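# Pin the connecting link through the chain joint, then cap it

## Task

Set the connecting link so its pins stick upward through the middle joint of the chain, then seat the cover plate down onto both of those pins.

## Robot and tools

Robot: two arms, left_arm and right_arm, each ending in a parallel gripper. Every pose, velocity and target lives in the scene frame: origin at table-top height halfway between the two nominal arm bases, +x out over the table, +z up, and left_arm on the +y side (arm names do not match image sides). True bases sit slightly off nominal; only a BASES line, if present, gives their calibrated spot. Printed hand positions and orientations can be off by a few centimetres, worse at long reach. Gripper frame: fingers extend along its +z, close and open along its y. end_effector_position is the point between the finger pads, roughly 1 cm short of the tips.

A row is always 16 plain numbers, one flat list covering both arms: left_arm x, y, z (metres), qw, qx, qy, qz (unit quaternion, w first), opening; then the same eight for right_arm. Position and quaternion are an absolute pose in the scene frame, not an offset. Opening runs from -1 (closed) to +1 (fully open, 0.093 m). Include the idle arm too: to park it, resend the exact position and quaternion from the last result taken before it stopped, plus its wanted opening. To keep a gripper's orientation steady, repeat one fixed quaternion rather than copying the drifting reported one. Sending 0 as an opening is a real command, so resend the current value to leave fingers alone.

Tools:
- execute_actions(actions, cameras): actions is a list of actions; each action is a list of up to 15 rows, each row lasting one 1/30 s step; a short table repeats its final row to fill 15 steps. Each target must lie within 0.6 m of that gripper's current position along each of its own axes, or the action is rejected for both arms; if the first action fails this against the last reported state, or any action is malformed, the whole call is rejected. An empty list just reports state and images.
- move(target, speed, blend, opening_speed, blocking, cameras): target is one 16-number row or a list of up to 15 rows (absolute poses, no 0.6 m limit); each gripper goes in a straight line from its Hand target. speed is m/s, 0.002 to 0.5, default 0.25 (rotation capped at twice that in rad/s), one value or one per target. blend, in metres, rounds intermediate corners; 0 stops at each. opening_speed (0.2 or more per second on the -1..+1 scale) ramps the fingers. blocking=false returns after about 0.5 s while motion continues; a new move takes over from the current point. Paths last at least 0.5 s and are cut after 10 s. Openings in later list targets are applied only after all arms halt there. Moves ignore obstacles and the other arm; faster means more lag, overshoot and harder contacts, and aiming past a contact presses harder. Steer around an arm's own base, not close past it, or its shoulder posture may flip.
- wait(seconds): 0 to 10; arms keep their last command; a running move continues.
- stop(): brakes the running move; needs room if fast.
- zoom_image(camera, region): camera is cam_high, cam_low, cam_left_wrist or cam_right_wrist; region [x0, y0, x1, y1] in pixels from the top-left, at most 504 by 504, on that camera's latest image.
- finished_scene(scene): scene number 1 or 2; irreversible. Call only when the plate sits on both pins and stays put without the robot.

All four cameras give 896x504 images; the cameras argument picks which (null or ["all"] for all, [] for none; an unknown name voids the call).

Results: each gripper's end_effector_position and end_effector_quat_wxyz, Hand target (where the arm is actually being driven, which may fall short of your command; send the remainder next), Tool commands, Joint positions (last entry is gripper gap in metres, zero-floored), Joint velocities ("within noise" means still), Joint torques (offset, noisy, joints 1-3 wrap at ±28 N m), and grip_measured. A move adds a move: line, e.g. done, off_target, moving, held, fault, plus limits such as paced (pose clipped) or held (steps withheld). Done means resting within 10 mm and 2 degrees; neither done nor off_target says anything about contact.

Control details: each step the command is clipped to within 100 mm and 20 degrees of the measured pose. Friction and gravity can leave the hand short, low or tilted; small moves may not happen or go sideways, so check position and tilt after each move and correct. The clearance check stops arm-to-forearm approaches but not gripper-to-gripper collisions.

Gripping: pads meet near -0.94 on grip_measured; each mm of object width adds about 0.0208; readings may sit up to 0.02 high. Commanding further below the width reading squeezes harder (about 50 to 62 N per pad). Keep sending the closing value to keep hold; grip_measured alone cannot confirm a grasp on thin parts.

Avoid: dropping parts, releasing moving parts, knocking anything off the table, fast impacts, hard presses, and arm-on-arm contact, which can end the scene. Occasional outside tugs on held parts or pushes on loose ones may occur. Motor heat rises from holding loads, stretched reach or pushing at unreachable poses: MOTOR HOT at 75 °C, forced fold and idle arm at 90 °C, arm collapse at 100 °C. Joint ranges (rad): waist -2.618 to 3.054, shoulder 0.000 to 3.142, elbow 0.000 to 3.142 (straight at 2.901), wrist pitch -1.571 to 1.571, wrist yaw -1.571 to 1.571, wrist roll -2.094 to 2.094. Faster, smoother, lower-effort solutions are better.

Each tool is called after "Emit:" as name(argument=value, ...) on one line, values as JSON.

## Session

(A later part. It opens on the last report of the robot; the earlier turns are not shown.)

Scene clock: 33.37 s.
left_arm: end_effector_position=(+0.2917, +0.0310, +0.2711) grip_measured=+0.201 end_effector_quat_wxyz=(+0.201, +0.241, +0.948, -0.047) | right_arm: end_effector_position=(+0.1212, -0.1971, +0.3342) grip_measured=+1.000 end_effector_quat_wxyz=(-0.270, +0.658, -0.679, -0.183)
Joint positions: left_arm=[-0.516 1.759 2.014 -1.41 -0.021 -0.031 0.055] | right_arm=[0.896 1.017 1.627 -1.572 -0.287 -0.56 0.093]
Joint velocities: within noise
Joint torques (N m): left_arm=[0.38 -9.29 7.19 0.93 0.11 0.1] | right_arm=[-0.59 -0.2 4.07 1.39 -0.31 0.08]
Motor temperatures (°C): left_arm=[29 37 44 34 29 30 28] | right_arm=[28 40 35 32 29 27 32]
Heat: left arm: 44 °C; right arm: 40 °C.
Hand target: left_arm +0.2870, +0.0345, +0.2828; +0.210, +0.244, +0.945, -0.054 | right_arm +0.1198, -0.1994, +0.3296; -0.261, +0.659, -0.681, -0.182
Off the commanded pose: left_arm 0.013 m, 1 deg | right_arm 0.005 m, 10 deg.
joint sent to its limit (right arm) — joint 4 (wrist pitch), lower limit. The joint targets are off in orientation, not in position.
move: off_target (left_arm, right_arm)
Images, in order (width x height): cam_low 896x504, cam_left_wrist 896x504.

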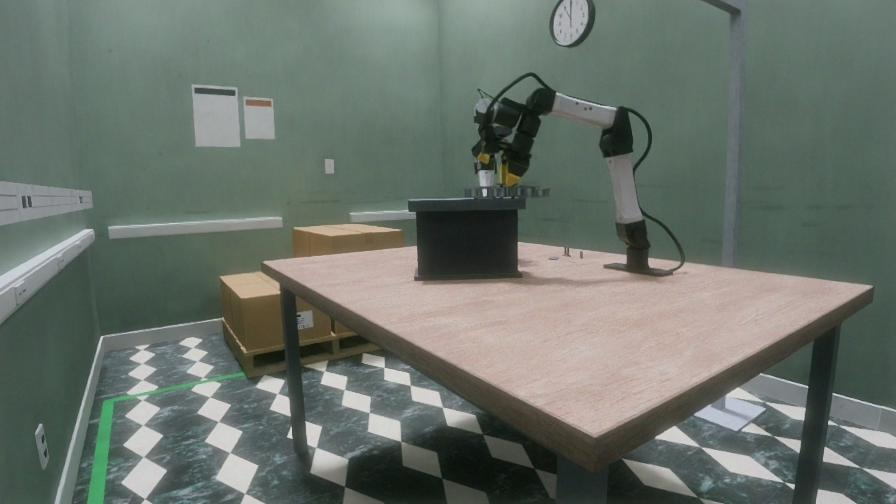

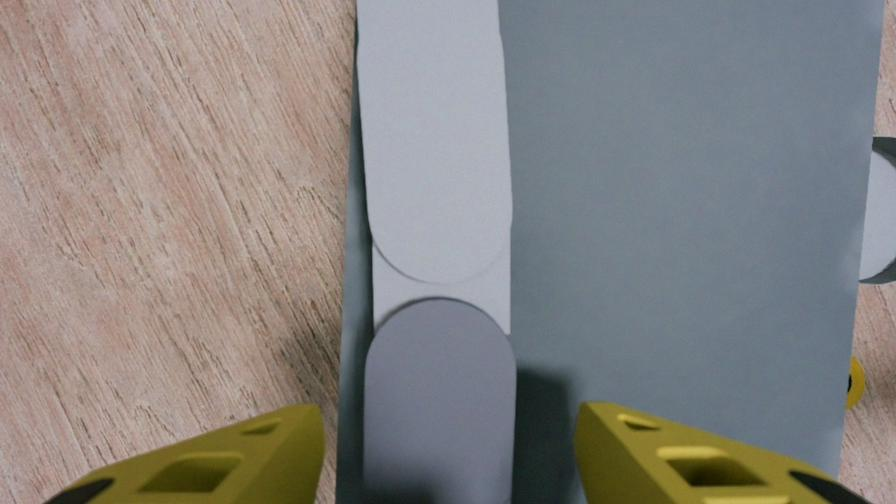

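Emit:
move(target=[0.2845,0.0375,0.282,0.2095,0.2445,0.9452,-0.0542,0.2,0.12,-0.20,0.33,0.183,-0.683,0.683,0.183,1.0], speed=0.05, cameras=["cam_left_wrist","cam_low"])

Emit:
zoom_image(camera="cam_low", region=[450, 130, 560, 215])

Scene clock: 35.77 s.
left_arm: end_effector_position=(+0.2912, +0.0335, +0.2750) grip_measured=+0.201 end_effector_quat_wxyz=(+0.206, +0.240, +0.947, -0.049) | right_arm: end_effector_position=(+0.1212, -0.1971, +0.3342) grip_measured=+1.000 end_effector_quat_wxyz=(-0.270, +0.658, -0.679, -0.183)
Joint positions: left_arm=[-0.51 1.748 2.014 -1.41 -0.019 -0.028 0.055] | right_arm=[0.896 1.017 1.627 -1.572 -0.287 -0.56 0.093]
Joint velocities: within noise
Joint torques (N m): left_arm=[0.31 -9.72 5.2 1.01 0.08 0.11] | right_arm=[-0.57 -0.2 4.05 1.39 -0.31 0.09]
Motor temperatures (°C): left_arm=[29 37 44 34 29 30 28] | right_arm=[28 40 35 32 29 27 32]
Heat: left arm: 44 °C; right arm: 40 °C.
Hand target: left_arm +0.2846, +0.0374, +0.2819; +0.210, +0.244, +0.945, -0.054 | right_arm +0.1198, -0.1994, +0.3296; -0.261, +0.659, -0.681, -0.182
Off the commanded pose: left_arm 0.010 m, 1 deg | right_arm 0.005 m, 10 deg.
joint sent to its limit (right arm) — joint 4 (wrist pitch), lower limit. The joint targets are off in orientation, not in position.
move: off_target (right_arm)
Images, in order (width x height): cam_low 896x504, cam_left_wrist 896x504.

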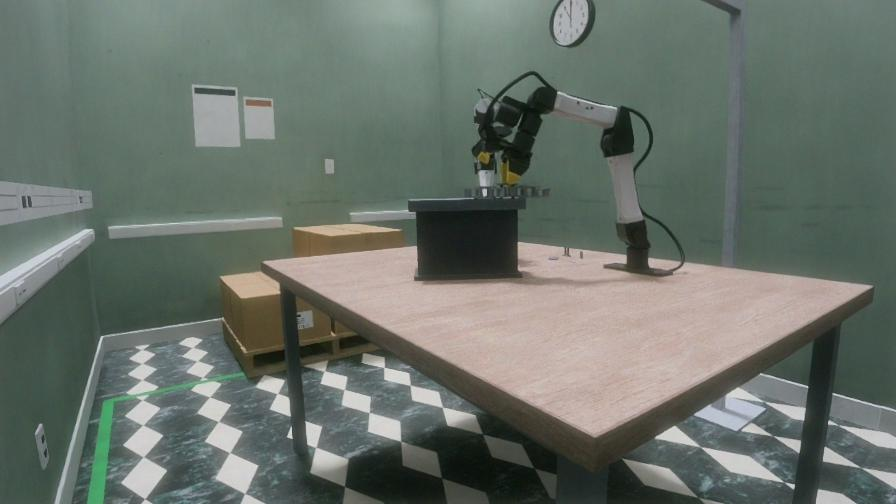

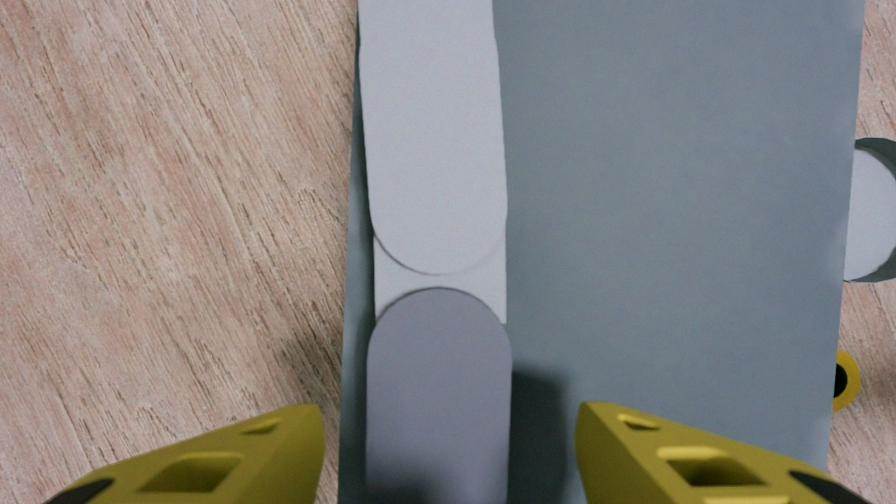

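Scaled by 4.582 from the camera's 896x504 image, which has a finer 1280x720 frame.

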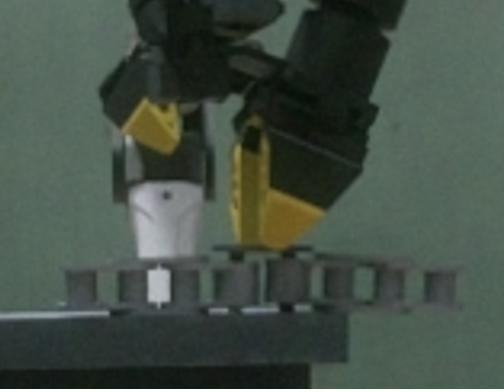

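Emit:
move(target=[0.2825,0.0395,0.277,0.2095,0.2445,0.9452,-0.0542,0.2,0.12,-0.20,0.33,0.183,-0.683,0.683,0.183,1.0], speed=0.05, cameras=["cam_left_wrist","cam_low"])

Emit:
zoom_image(camera="cam_low", region=[450, 130, 560, 215])

Scene clock: 38.27 s.
left_arm: end_effector_position=(+0.2843, +0.0376, +0.2693) grip_measured=+0.201 end_effector_quat_wxyz=(+0.197, +0.241, +0.949, -0.046) | right_arm: end_effector_position=(+0.1212, -0.1971, +0.3342) grip_measured=+1.000 end_effector_quat_wxyz=(-0.270, +0.658, -0.679, -0.183)
Joint positions: left_arm=[-0.51 1.725 1.97 -1.41 -0.019 -0.025 0.055] | right_arm=[0.896 1.017 1.627 -1.572 -0.287 -0.56 0.093]
Joint velocities: within noise
Joint torques (N m): left_arm=[0.43 -9.5 4.82 1.19 0.09 0.1] | right_arm=[-0.58 -0.21 4.05 1.39 -0.32 0.08]
Motor temperatures (°C): left_arm=[29 38 44 34 29 30 28] | right_arm=[28 40 35 33 29 27 32]
Heat: left arm: 44 °C; right arm: 40 °C.
Hand target: left_arm +0.2824, +0.0394, +0.2770; +0.209, +0.245, +0.945, -0.054 | right_arm +0.1198, -0.1994, +0.3296; -0.261, +0.659, -0.681, -0.182
Off the commanded pose: left_arm 0.008 m, 2 deg | right_arm 0.005 m, 10 deg.
joint sent to its limit (right arm) — joint 4 (wrist pitch), lower limit. The joint targets are off in orientation, not in position.
move: off_target (right_arm)
Images, in order (width x height): cam_low 896x504, cam_left_wrist 896x504.

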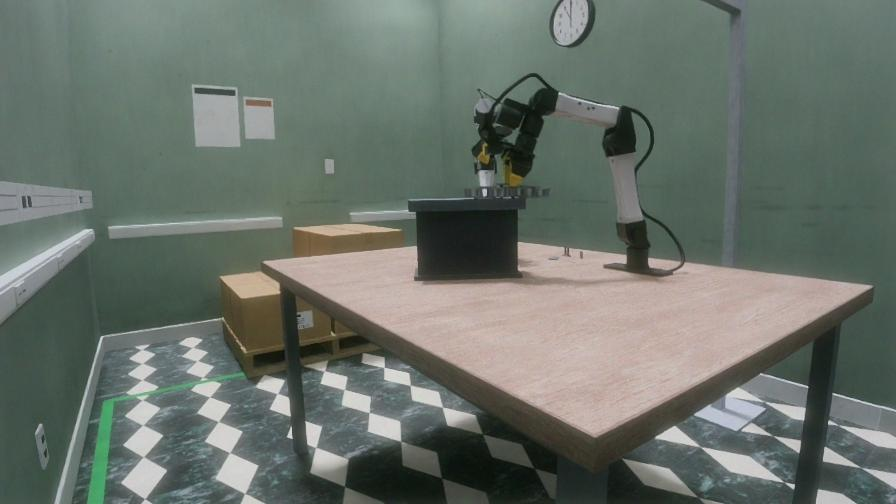

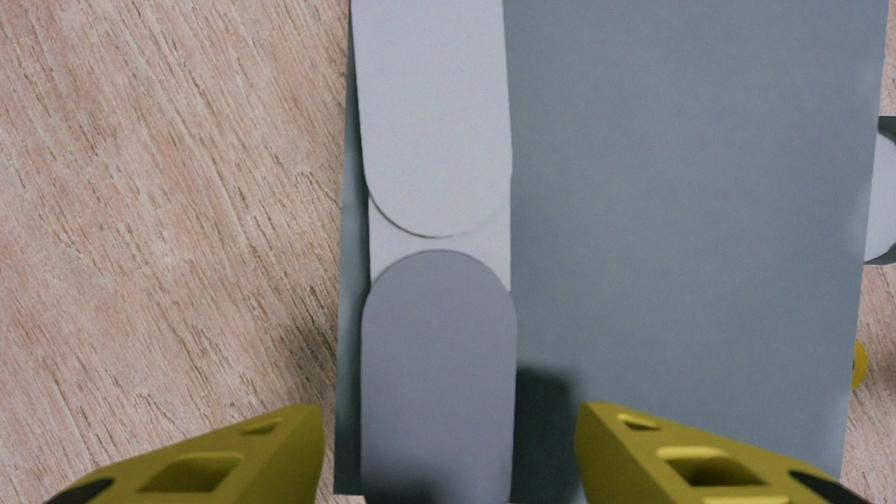

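Scaled by 4.582 from the camera's 896x504 image, which has a finer 1280x720 frame.

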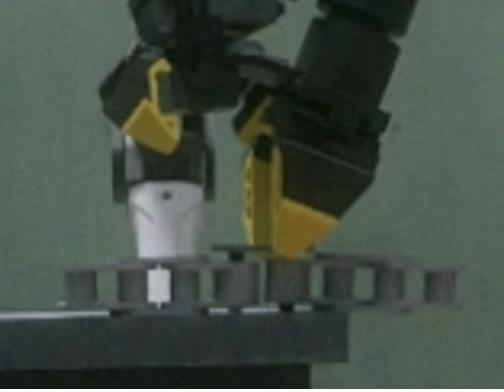

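Emit:
move(target=[0.2865,0.0385,0.278,0.2095,0.2445,0.9452,-0.0542,0.2,0.12,-0.20,0.33,0.183,-0.683,0.683,0.183,1.0], speed=0.05, cameras=["cam_left_wrist"])

Scene clock: 40.50 s.
left_arm: end_effector_position=(+0.2853, +0.0391, +0.2694) grip_measured=+0.201 end_effector_quat_wxyz=(+0.197, +0.241, +0.949, -0.046) | right_arm: end_effector_position=(+0.1212, -0.1971, +0.3342) grip_measured=+1.000 end_effector_quat_wxyz=(-0.270, +0.658, -0.679, -0.183)
Joint positions: left_arm=[-0.504 1.725 1.97 -1.409 -0.017 -0.022 0.055] | right_arm=[0.896 1.017 1.627 -1.572 -0.287 -0.56 0.093]
Joint velocities: within noise
Joint torques (N m): left_arm=[0.31 -7.91 6.91 1.14 0.09 0.11] | right_arm=[-0.57 -0.2 4.07 1.39 -0.31 0.08]
Motor temperatures (°C): left_arm=[29 38 44 34 29 30 28] | right_arm=[28 40 35 33 29 27 32]
Heat: left arm: 44 °C; right arm: 40 °C.
Hand target: left_arm +0.2864, +0.0386, +0.2780; +0.210, +0.244, +0.945, -0.054 | right_arm +0.1198, -0.1994, +0.3296; -0.261, +0.659, -0.681, -0.182
Off the commanded pose: left_arm 0.009 m, 2 deg | right_arm 0.005 m, 10 deg.
joint sent to its limit (right arm) — joint 4 (wrist pitch), lower limit. The joint targets are off in orientation, not in position.
move: off_target (right_arm)
Images, in order (width x height): cam_left_wrist 896x504.

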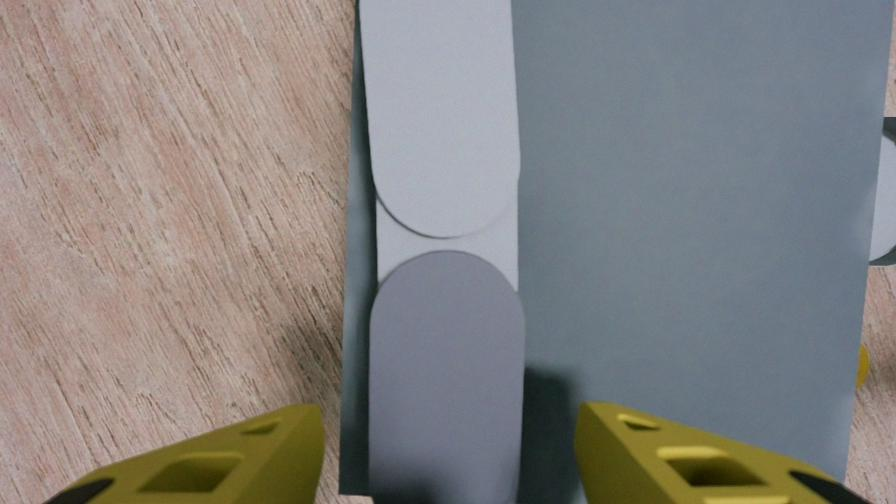

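Emit:
move(target=[0.2910,0.0370,0.279,0.2095,0.2445,0.9452,-0.0542,0.2,0.12,-0.20,0.33,0.183,-0.683,0.683,0.183,1.0], speed=0.05, cameras=["cam_left_wrist","cam_low"])

Emit:
zoom_image(camera="cam_low", region=[450, 130, 560, 215])

Scene clock: 42.67 s.
left_arm: end_effector_position=(+0.2880, +0.0384, +0.2779) grip_measured=+0.201 end_effector_quat_wxyz=(+0.209, +0.240, +0.947, -0.050) | right_arm: end_effector_position=(+0.1212, -0.1971, +0.3342) grip_measured=+1.000 end_effector_quat_wxyz=(-0.270, +0.658, -0.679, -0.183)
Joint positions: left_arm=[-0.502 1.725 1.997 -1.409 -0.016 -0.019 0.055] | right_arm=[0.896 1.017 1.627 -1.572 -0.287 -0.56 0.093]
Joint velocities: within noise
Joint torques (N m): left_arm=[0.38 -5.89 7.19 1.12 0.07 0.11] | right_arm=[-0.57 -0.21 4.07 1.39 -0.31 0.08]
Motor temperatures (°C): left_arm=[29 38 44 34 29 30 28] | right_arm=[28 40 35 33 29 27 32]
Heat: left arm: 44 °C; right arm: 40 °C.
Hand target: left_arm +0.2910, +0.0371, +0.2790; +0.210, +0.244, +0.945, -0.054 | right_arm +0.1198, -0.1994, +0.3296; -0.261, +0.659, -0.681, -0.182
Off the commanded pose: left_arm 0.004 m, 1 deg | right_arm 0.005 m, 10 deg.
joint sent to its limit (right arm) — joint 4 (wrist pitch), lower limit. The joint targets are off in orientation, not in position.
move: off_target (right_arm)
Images, in order (width x height): cam_low 896x504, cam_left_wrist 896x504.

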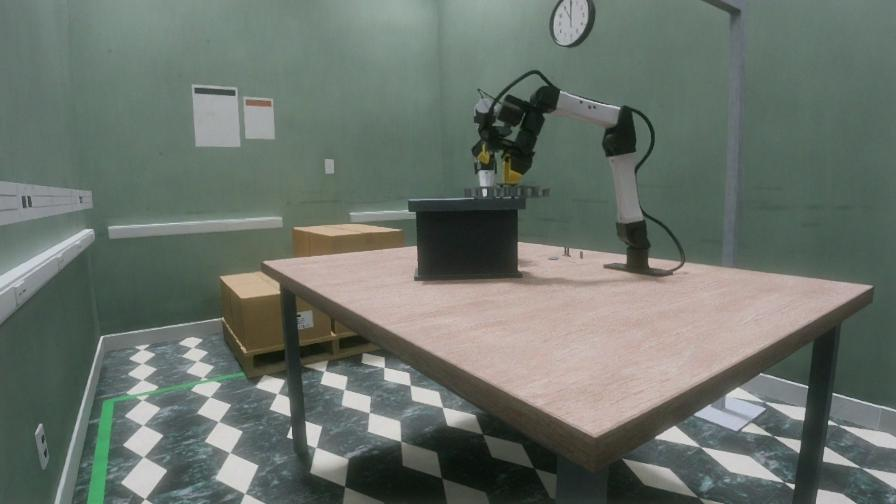

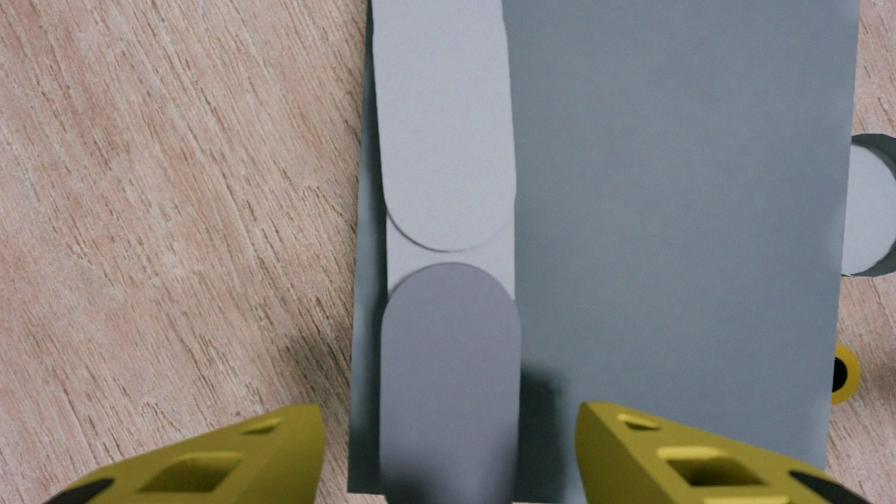

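Scaled by 4.582 from the camera's 896x504 image, which has a finer 1280x720 frame.

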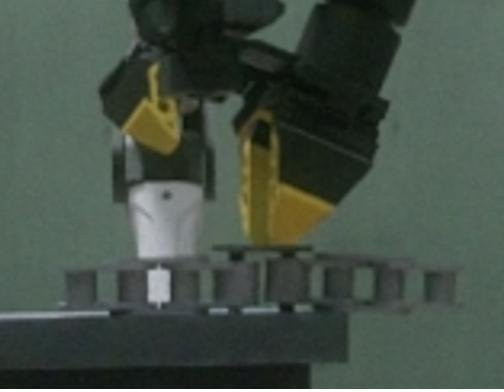

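Emit:
move(target=[0.2930,0.0360,0.273,0.2095,0.2445,0.9452,-0.0542,0.2,0.12,-0.20,0.33,0.183,-0.683,0.683,0.183,1.0], speed=0.05, cameras=["cam_left_wrist","cam_low"])

Emit:
zoom_image(camera="cam_low", region=[450, 130, 560, 215])

Scene clock: 44.90 s.
left_arm: end_effector_position=(+0.2902, +0.0371, +0.2791) grip_measured=+0.201 end_effector_quat_wxyz=(+0.215, +0.240, +0.945, -0.051) | right_arm: end_effector_position=(+0.1212, -0.1971, +0.3342) grip_measured=+1.000 end_effector_quat_wxyz=(-0.270, +0.658, -0.679, -0.183)
Joint positions: left_arm=[-0.502 1.725 1.997 -1.397 -0.015 -0.019 0.055] | right_arm=[0.896 1.017 1.627 -1.572 -0.287 -0.56 0.093]
Joint velocities: within noise
Joint torques (N m): left_arm=[0.38 -6.23 4.56 1.27 0.09 0.11] | right_arm=[-0.58 -0.2 4.07 1.39 -0.31 0.08]
Motor temperatures (°C): left_arm=[29 38 44 34 29 30 28] | right_arm=[28 40 35 33 29 27 32]
Heat: left arm: 44 °C; right arm: 40 °C.
Hand target: left_arm +0.2929, +0.0361, +0.2730; +0.209, +0.244, +0.945, -0.054 | right_arm +0.1198, -0.1994, +0.3296; -0.261, +0.659, -0.681, -0.182
Off the commanded pose: left_arm 0.007 m, 1 deg | right_arm 0.005 m, 10 deg.
joint sent to its limit (right arm) — joint 4 (wrist pitch), lower limit. The joint targets are off in orientation, not in position.
move: off_target (right_arm)
Images, in order (width x height): cam_low 896x504, cam_left_wrist 896x504.

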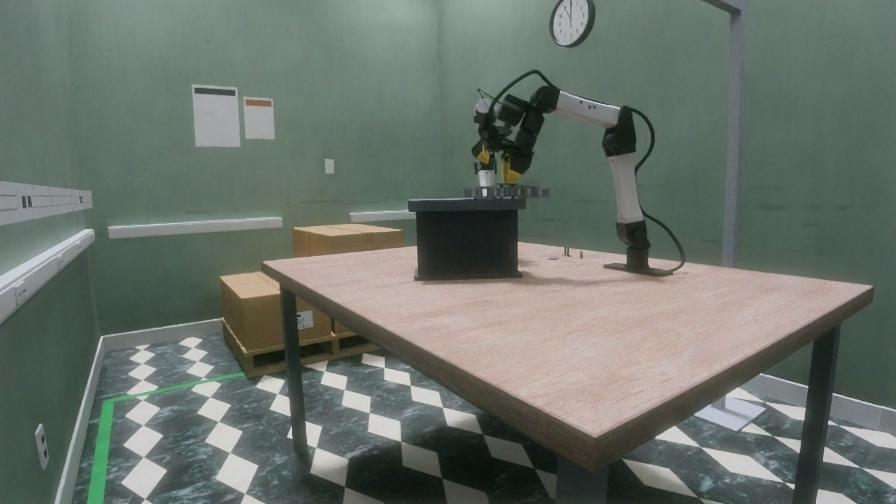

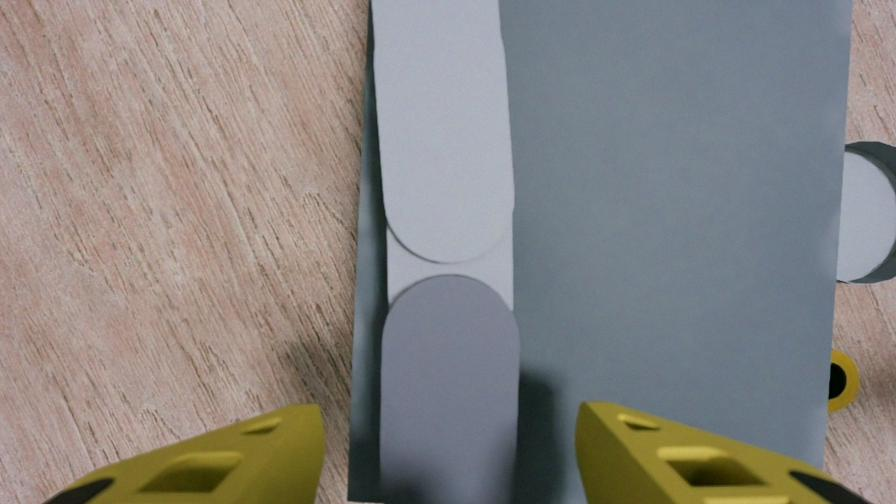

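Scaled by 4.582 from the camera's 896x504 image, which has a finer 1280x720 frame.

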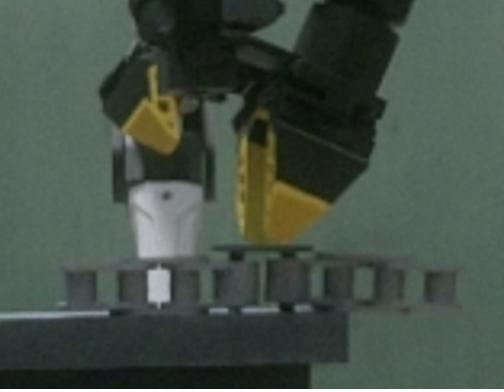

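Emit:
move(target=[0.2920,0.0365,0.269,0.2095,0.2445,0.9452,-0.0542,0.2,0.12,-0.20,0.33,0.183,-0.683,0.683,0.183,1.0], speed=0.05, cameras=["cam_left_wrist","cam_low"])

Emit:
zoom_image(camera="cam_low", region=[450, 130, 560, 215])

Scene clock: 47.10 s.
left_arm: end_effector_position=(+0.2909, +0.0366, +0.2694) grip_measured=+0.201 end_effector_quat_wxyz=(+0.207, +0.240, +0.947, -0.050) | right_arm: end_effector_position=(+0.1212, -0.1971, +0.3342) grip_measured=+1.000 end_effector_quat_wxyz=(-0.270, +0.658, -0.679, -0.183)
Joint positions: left_arm=[-0.502 1.725 1.961 -1.377 -0.015 -0.019 0.055] | right_arm=[0.896 1.017 1.627 -1.572 -0.287 -0.56 0.093]
Joint velocities: within noise
Joint torques (N m): left_arm=[0.35 -7.49 4.85 1.24 0.08 0.11] | right_arm=[-0.58 -0.2 4.04 1.39 -0.31 0.08]
Motor temperatures (°C): left_arm=[29 38 44 34 29 30 28] | right_arm=[28 40 35 33 29 27 32]
Heat: left arm: 44 °C; right arm: 40 °C.
Hand target: left_arm +0.2920, +0.0365, +0.2690; +0.209, +0.244, +0.945, -0.054 | right_arm +0.1198, -0.1994, +0.3296; -0.261, +0.659, -0.681, -0.182
Off the commanded pose: left_arm 0.001 m, 1 deg | right_arm 0.005 m, 10 deg.
joint sent to its limit (right arm) — joint 4 (wrist pitch), lower limit. The joint targets are off in orientation, not in position.
move: off_target (right_arm)
Images, in order (width x height): cam_low 896x504, cam_left_wrist 896x504.

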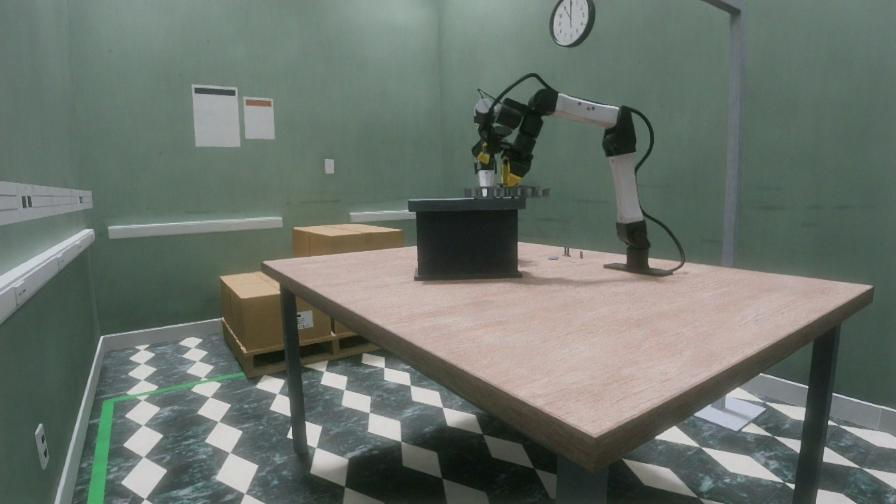

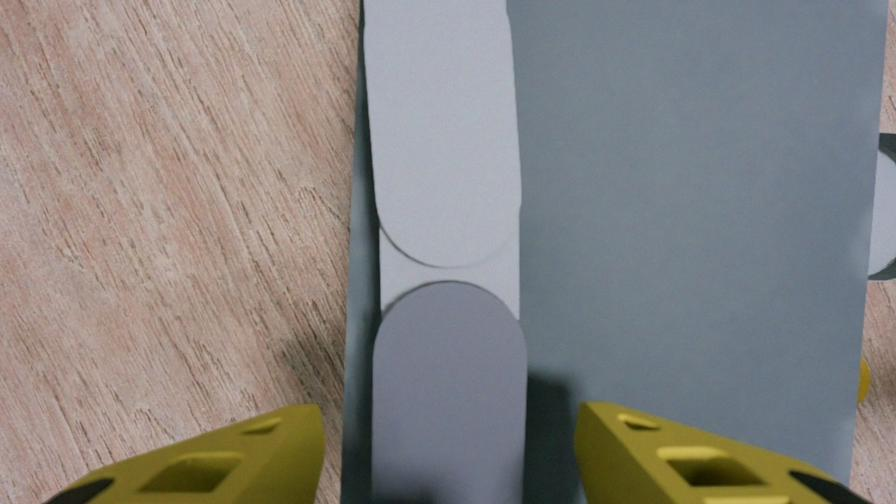

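Scaled by 4.582 from the camera's 896x504 image, which has a finer 1280x720 frame.

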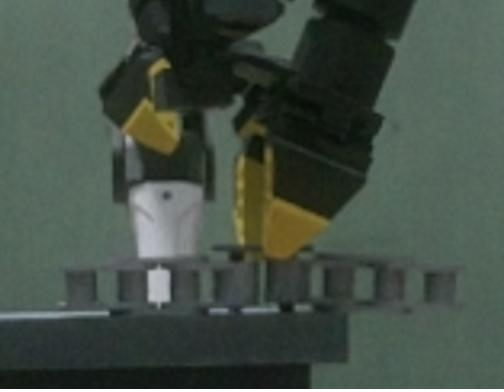

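Emit:
move(target=[0.2920,0.0365,0.270,0.2095,0.2445,0.9452,-0.0542,-0.45,0.12,-0.20,0.33,0.183,-0.683,0.683,0.183,1.0], speed=0.05, opening_speed=0.5, cameras=["cam_left_wrist","cam_low"])

Emit:
zoom_image(camera="cam_low", region=[450, 130, 560, 215])

Scene clock: 49.53 s.
left_arm: end_effector_position=(+0.2910, +0.0365, +0.2695) grip_measured=-0.434 end_effector_quat_wxyz=(+0.208, +0.240, +0.947, -0.050) | right_arm: end_effector_position=(+0.1212, -0.1971, +0.3342) grip_measured=+1.000 end_effector_quat_wxyz=(-0.270, +0.658, -0.679, -0.183)
Joint positions: left_arm=[-0.502 1.725 1.961 -1.376 -0.015 -0.018 0.024] | right_arm=[0.896 1.017 1.627 -1.572 -0.287 -0.56 0.093]
Joint velocities: within noise
Joint torques (N m): left_arm=[0.36 -7.31 5.41 1.2 0.08 0.11] | right_arm=[-0.57 -0.2 4.05 1.39 -0.31 0.08]
Motor temperatures (°C): left_arm=[29 38 44 34 29 30 28] | right_arm=[28 40 35 33 29 27 32]
Heat: left arm: 44 °C; right arm: 40 °C.
Hand target: left_arm +0.2920, +0.0365, +0.2700; +0.209, +0.244, +0.945, -0.054 | right_arm +0.1198, -0.1994, +0.3296; -0.261, +0.659, -0.681, -0.182
Off the commanded pose: left_arm 0.001 m, 1 deg | right_arm 0.005 m, 10 deg.
joint sent to its limit (right arm) — joint 4 (wrist pitch), lower limit. The joint targets are off in orientation, not in position.
move: off_target (right_arm)
Images, in order (width x height): cam_low 896x504, cam_left_wrist 896x504.

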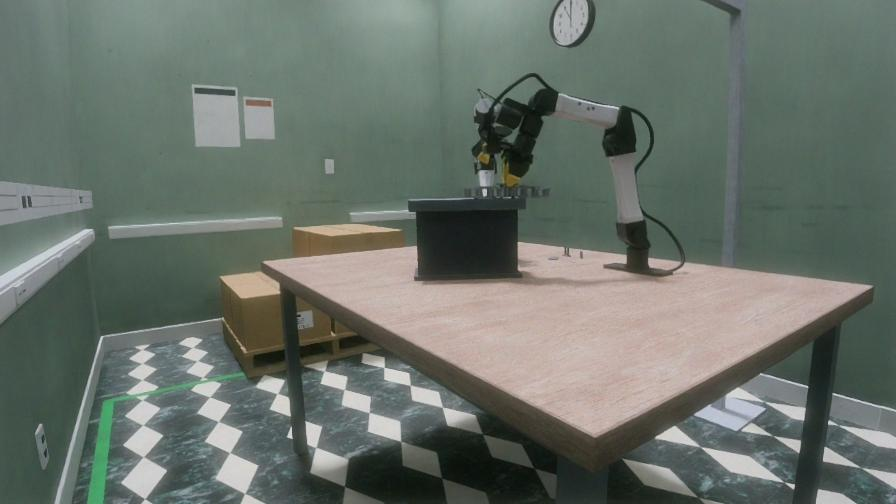

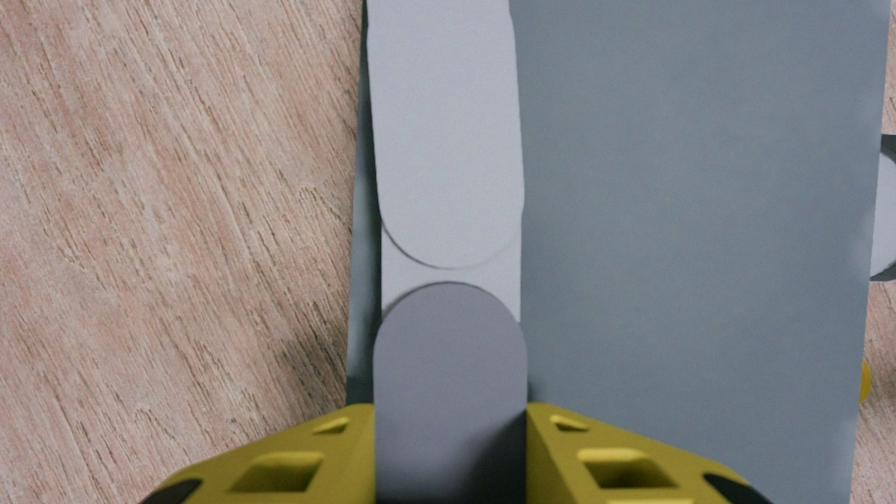

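Scaled by 4.582 from the camera's 896x504 image, which has a finer 1280x720 frame.

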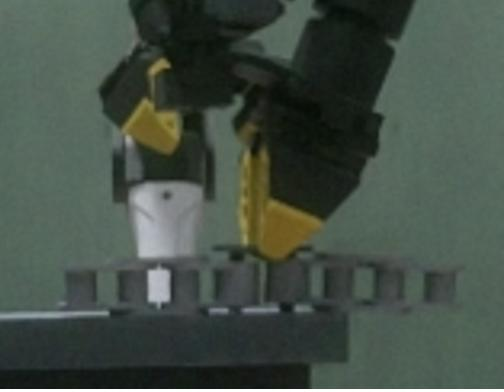

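Emit:
move(target=[0.3135,0.0245,0.275,0.2095,0.2445,0.9452,-0.0542,-0.45,0.12,-0.20,0.33,0.183,-0.683,0.683,0.183,1.0], speed=0.04, cameras=["cam_left_wrist","cam_low"])

Emit:
zoom_image(camera="cam_low", region=[450, 130, 560, 215])

Scene clock: 52.50 s.
left_arm: end_effector_position=(+0.3059, +0.0280, +0.2728) grip_measured=-0.435 end_effector_quat_wxyz=(+0.201, +0.241, +0.948, -0.048) | right_arm: end_effector_position=(+0.1212, -0.1971, +0.3342) grip_measured=+1.000 end_effector_quat_wxyz=(-0.270, +0.658, -0.679, -0.183)
Joint positions: left_arm=[-0.502 1.823 2.103 -1.434 -0.015 -0.018 0.024] | right_arm=[0.896 1.017 1.627 -1.572 -0.287 -0.56 0.093]
Joint velocities: within noise
Joint torques (N m): left_arm=[0.39 -6.24 7.34 1.21 0.08 0.11] | right_arm=[-0.58 -0.21 4.07 1.39 -0.32 0.08]
Motor temperatures (°C): left_arm=[29 38 44 34 29 30 28] | right_arm=[28 40 35 33 29 27 32]
Heat: left arm: 44 °C; right arm: 40 °C.
Hand target: left_arm +0.3133, +0.0247, +0.2750; +0.210, +0.244, +0.945, -0.054 | right_arm +0.1198, -0.1994, +0.3296; -0.261, +0.659, -0.681, -0.182
Off the commanded pose: left_arm 0.009 m, 1 deg | right_arm 0.005 m, 10 deg.
joint sent to its limit (right arm) — joint 4 (wrist pitch), lower limit. The joint targets are off in orientation, not in position.
move: off_target (right_arm)
Images, in order (width x height): cam_low 896x504, cam_left_wrist 896x504.

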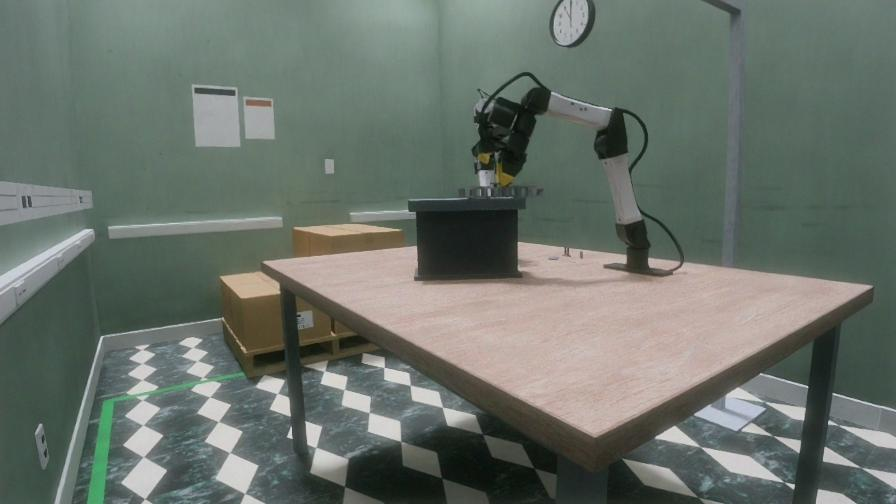

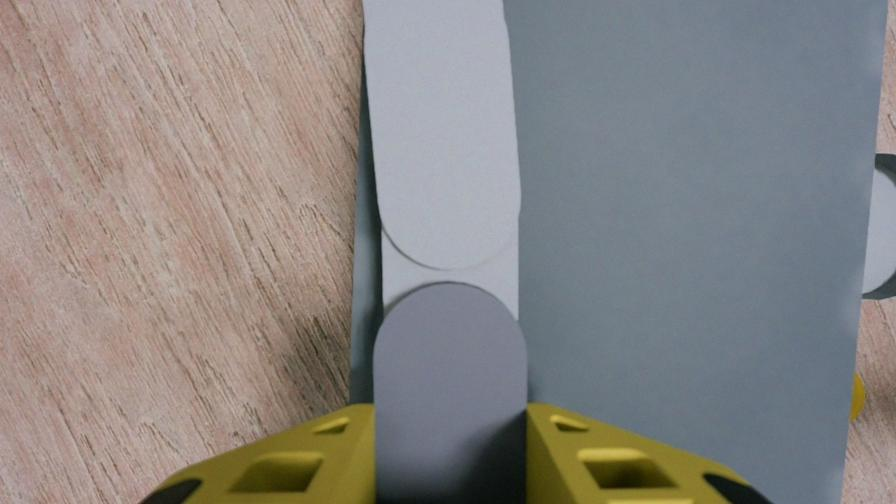

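Scaled by 4.582 from the camera's 896x504 image, which has a finer 1280x720 frame.

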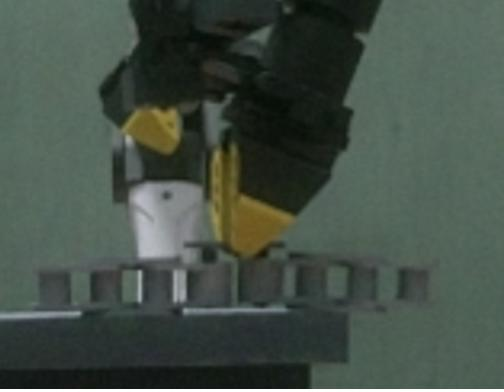

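Emit:
move(target=[0.3640,-0.0055,0.276,0.2095,0.2445,0.9452,-0.0542,-0.45,0.12,-0.20,0.33,0.183,-0.683,0.683,0.183,1.0], speed=0.05, cameras=["cam_left_wrist","cam_low"])

Emit:
zoom_image(camera="cam_low", region=[400, 130, 560, 215])

Scene clock: 54.93 s.
left_arm: end_effector_position=(+0.3567, -0.0011, +0.2771) grip_measured=-0.435 end_effector_quat_wxyz=(+0.213, +0.240, +0.946, -0.051) | right_arm: end_effector_position=(+0.1212, -0.1971, +0.3342) grip_measured=+1.000 end_effector_quat_wxyz=(-0.270, +0.658, -0.679, -0.183)
Joint positions: left_arm=[-0.502 2.147 2.601 -1.582 -0.015 -0.018 0.024] | right_arm=[0.896 1.017 1.627 -1.572 -0.287 -0.56 0.093]
Joint velocities: within noise
Joint torques (N m): left_arm=[0.09 -8.01 6.87 1.3 0.07 0.08] | right_arm=[-0.57 -0.2 4.07 1.39 -0.31 0.09]
Motor temperatures (°C): left_arm=[29 38 45 34 29 30 28] | right_arm=[28 40 35 33 29 27 32]
Heat: left arm: 45 °C; right arm: 40 °C.
Hand target: left_arm +0.3638, -0.0052, +0.2755; +0.220, +0.244, +0.943, -0.057 | right_arm +0.1198, -0.1994, +0.3296; -0.261, +0.659, -0.681, -0.182
Off the commanded pose: left_arm 0.009 m, 1 deg | right_arm 0.005 m, 10 deg.
joint read past its limit (left arm) — joint 4 (wrist pitch), lower limit.
joint sent to its limit (left arm) — joint 4 (wrist pitch), lower limit. The joint targets still meet the commanded pose.
joint sent to its limit (right arm) — joint 4 (wrist pitch), lower limit. The joint targets are off in orientation, not in position.
move: off_target (right_arm)
Images, in order (width x height): cam_low 896x504, cam_left_wrist 896x504.

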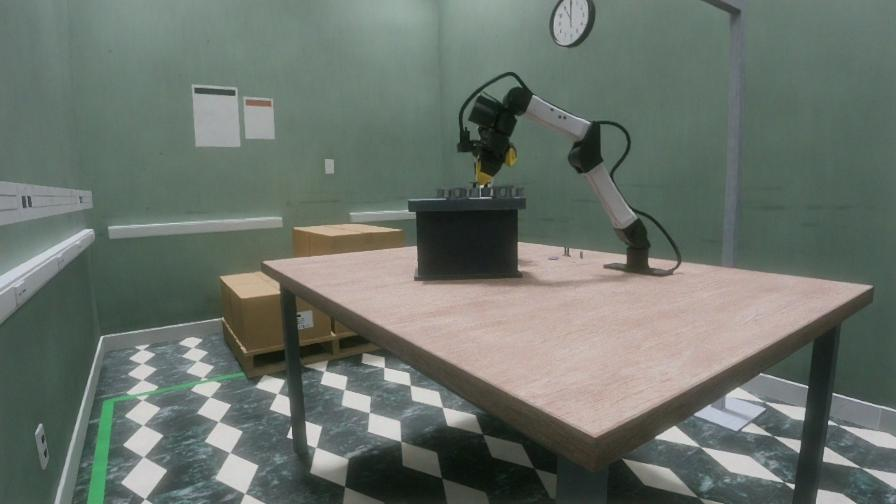

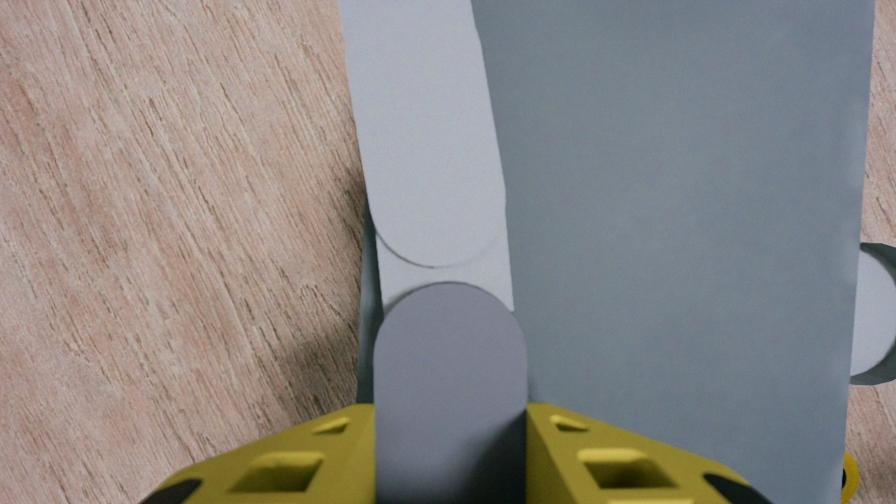

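Scaled by 3.150 from the camera's 896x504 image, which has a finer 1280x720 frame.

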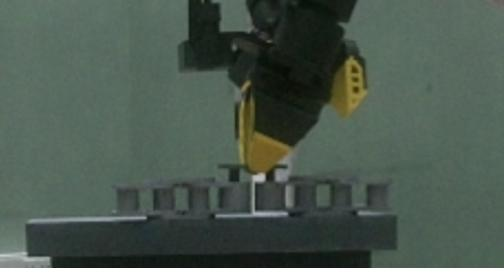

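Emit:
move(target=[0.3600,-0.0025,0.298,0.2095,0.2445,0.9452,-0.0542,-0.45,0.12,-0.20,0.33,0.183,-0.683,0.683,0.183,1.0], speed=0.05, cameras=["cam_left_wrist","cam_low"])

Emit:
zoom_image(camera="cam_low", region=[400, 130, 560, 215])

Scene clock: 57.37 s.
left_arm: end_effector_position=(+0.3564, -0.0009, +0.2814) grip_measured=-0.435 end_effector_quat_wxyz=(+0.218, +0.240, +0.944, -0.053) | right_arm: end_effector_position=(+0.1212, -0.1971, +0.3342) grip_measured=+1.000 end_effector_quat_wxyz=(-0.270, +0.658, -0.679, -0.183)
Joint positions: left_arm=[-0.502 2.147 2.618 -1.588 -0.015 -0.018 0.024] | right_arm=[0.896 1.017 1.627 -1.572 -0.287 -0.56 0.093]
Joint velocities: within noise
Joint torques (N m): left_arm=[0.21 -11.15 7.1 1.36 0.07 0.1] | right_arm=[-0.58 -0.21 4.05 1.39 -0.32 0.08]
Motor temperatures (°C): left_arm=[29 39 45 34 29 30 28] | right_arm=[28 39 35 33 29 27 32]
Heat: left arm: 45 °C; right arm: 39 °C.
Hand target: left_arm +0.3595, -0.0021, +0.2973; +0.246, +0.242, +0.936, -0.064 | right_arm +0.1198, -0.1994, +0.3296; -0.261, +0.659, -0.681, -0.182
Off the commanded pose: left_arm 0.017 m, 1 deg | right_arm 0.005 m, 10 deg.
joint read past its limit (left arm) — joint 4 (wrist pitch), lower limit.
joint sent to its limit (left arm) — joint 4 (wrist pitch), lower limit. The joint targets are off in orientation, not in position.
joint sent to its limit (right arm) — joint 4 (wrist pitch), lower limit. The joint targets are off in orientation, not in position.
move: off_target (left_arm, right_arm)
Images, in order (width x height): cam_low 896x504, cam_left_wrist 896x504.

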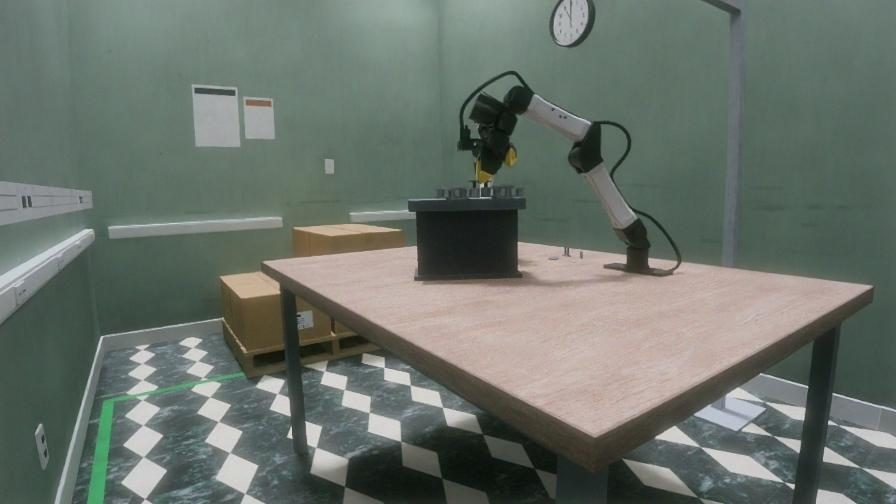

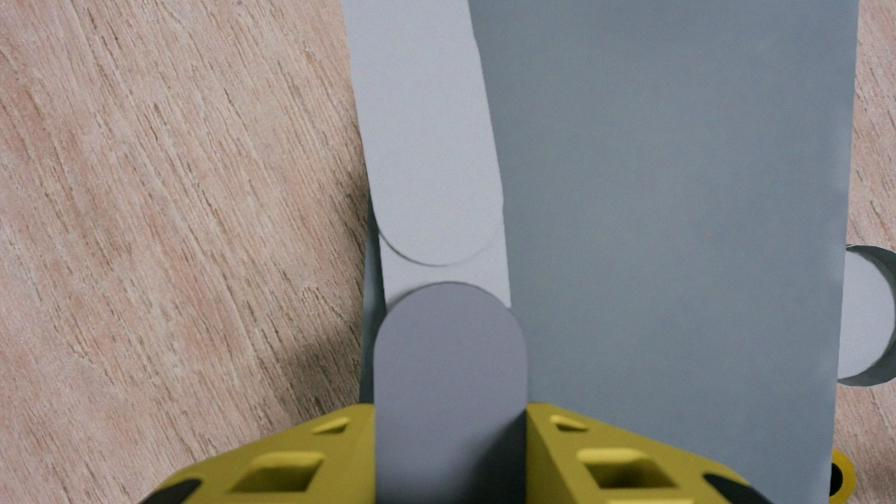

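Scaled by 3.150 from the camera's 896x504 image, which has a finer 1280x720 frame.

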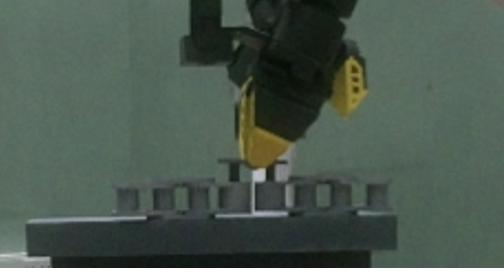

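Emit:
move(target=[[0.3595,-0.0025,0.272,0.218,0.240,0.944,-0.053,-0.45,0.12,-0.20,0.33,0.183,-0.683,0.683,0.183,1.0],[0.3595,-0.0025,0.272,0.218,0.240,0.944,-0.053,-0.15,0.12,-0.20,0.33,0.183,-0.683,0.683,0.183,1.0]], speed=0.04, opening_speed=0.6, cameras=["cam_left_wrist","cam_low"])

Emit:
zoom_image(camera="cam_low", region=[400, 130, 560, 215])

Scene clock: 61.70 s.
left_arm: end_effector_position=(+0.3593, -0.0025, +0.2684) grip_measured=-0.152 end_effector_quat_wxyz=(+0.211, +0.240, +0.946, -0.051) | right_arm: end_effector_position=(+0.1212, -0.1971, +0.3342) grip_measured=+1.000 end_effector_quat_wxyz=(-0.270, +0.658, -0.679, -0.183)
Joint positions: left_arm=[-0.502 2.126 2.523 -1.53 -0.015 -0.018 0.038] | right_arm=[0.896 1.017 1.627 -1.572 -0.287 -0.56 0.093]
Joint velocities: within noise
Joint torques (N m): left_arm=[-0.1 -11.15 4.41 1.27 -0.03 -0.03] | right_arm=[-0.57 -0.2 4.05 1.39 -0.31 0.08]
Motor temperatures (°C): left_arm=[29 40 44 34 29 30 29] | right_arm=[28 39 35 33 29 27 32]
Heat: left arm: 44 °C; right arm: 39 °C.
Hand target: left_arm +0.3595, -0.0024, +0.2721; +0.218, +0.240, +0.944, -0.053 | right_arm +0.1198, -0.1994, +0.3296; -0.261, +0.659, -0.681, -0.182
Off the commanded pose: left_arm 0.004 m, 1 deg | right_arm 0.005 m, 10 deg.
joint sent to its limit (right arm) — joint 4 (wrist pitch), lower limit. The joint targets are off in orientation, not in position.
move: off_target (right_arm)
Images, in order (width x height): cam_low 896x504, cam_left_wrist 896x504.

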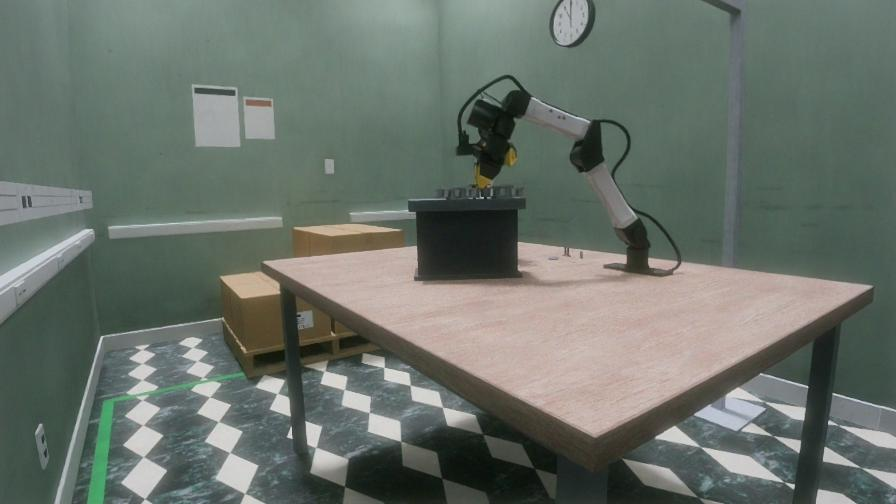

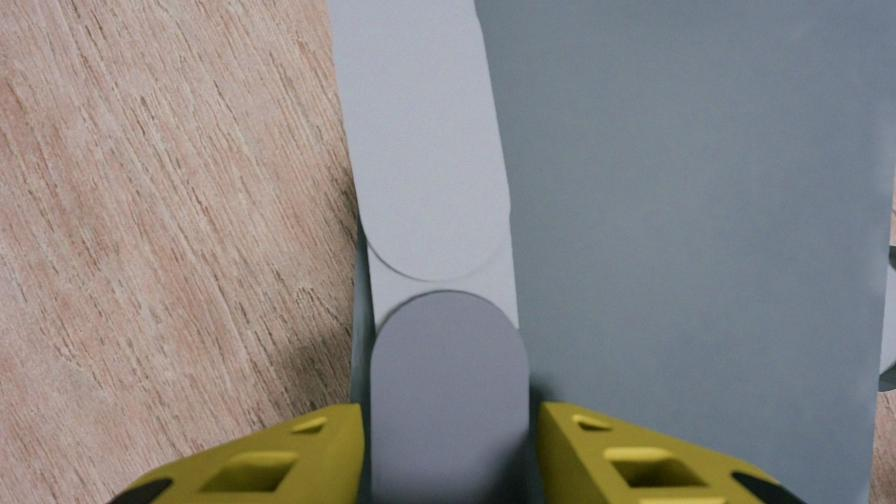

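Scaled by 3.150 from the camera's 896x504 image, which has a finer 1280x720 frame.

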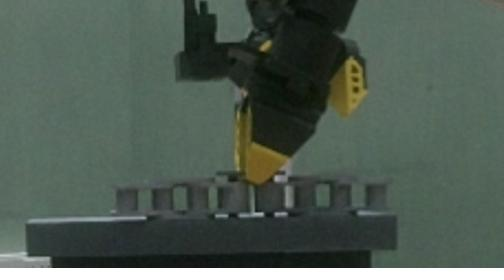

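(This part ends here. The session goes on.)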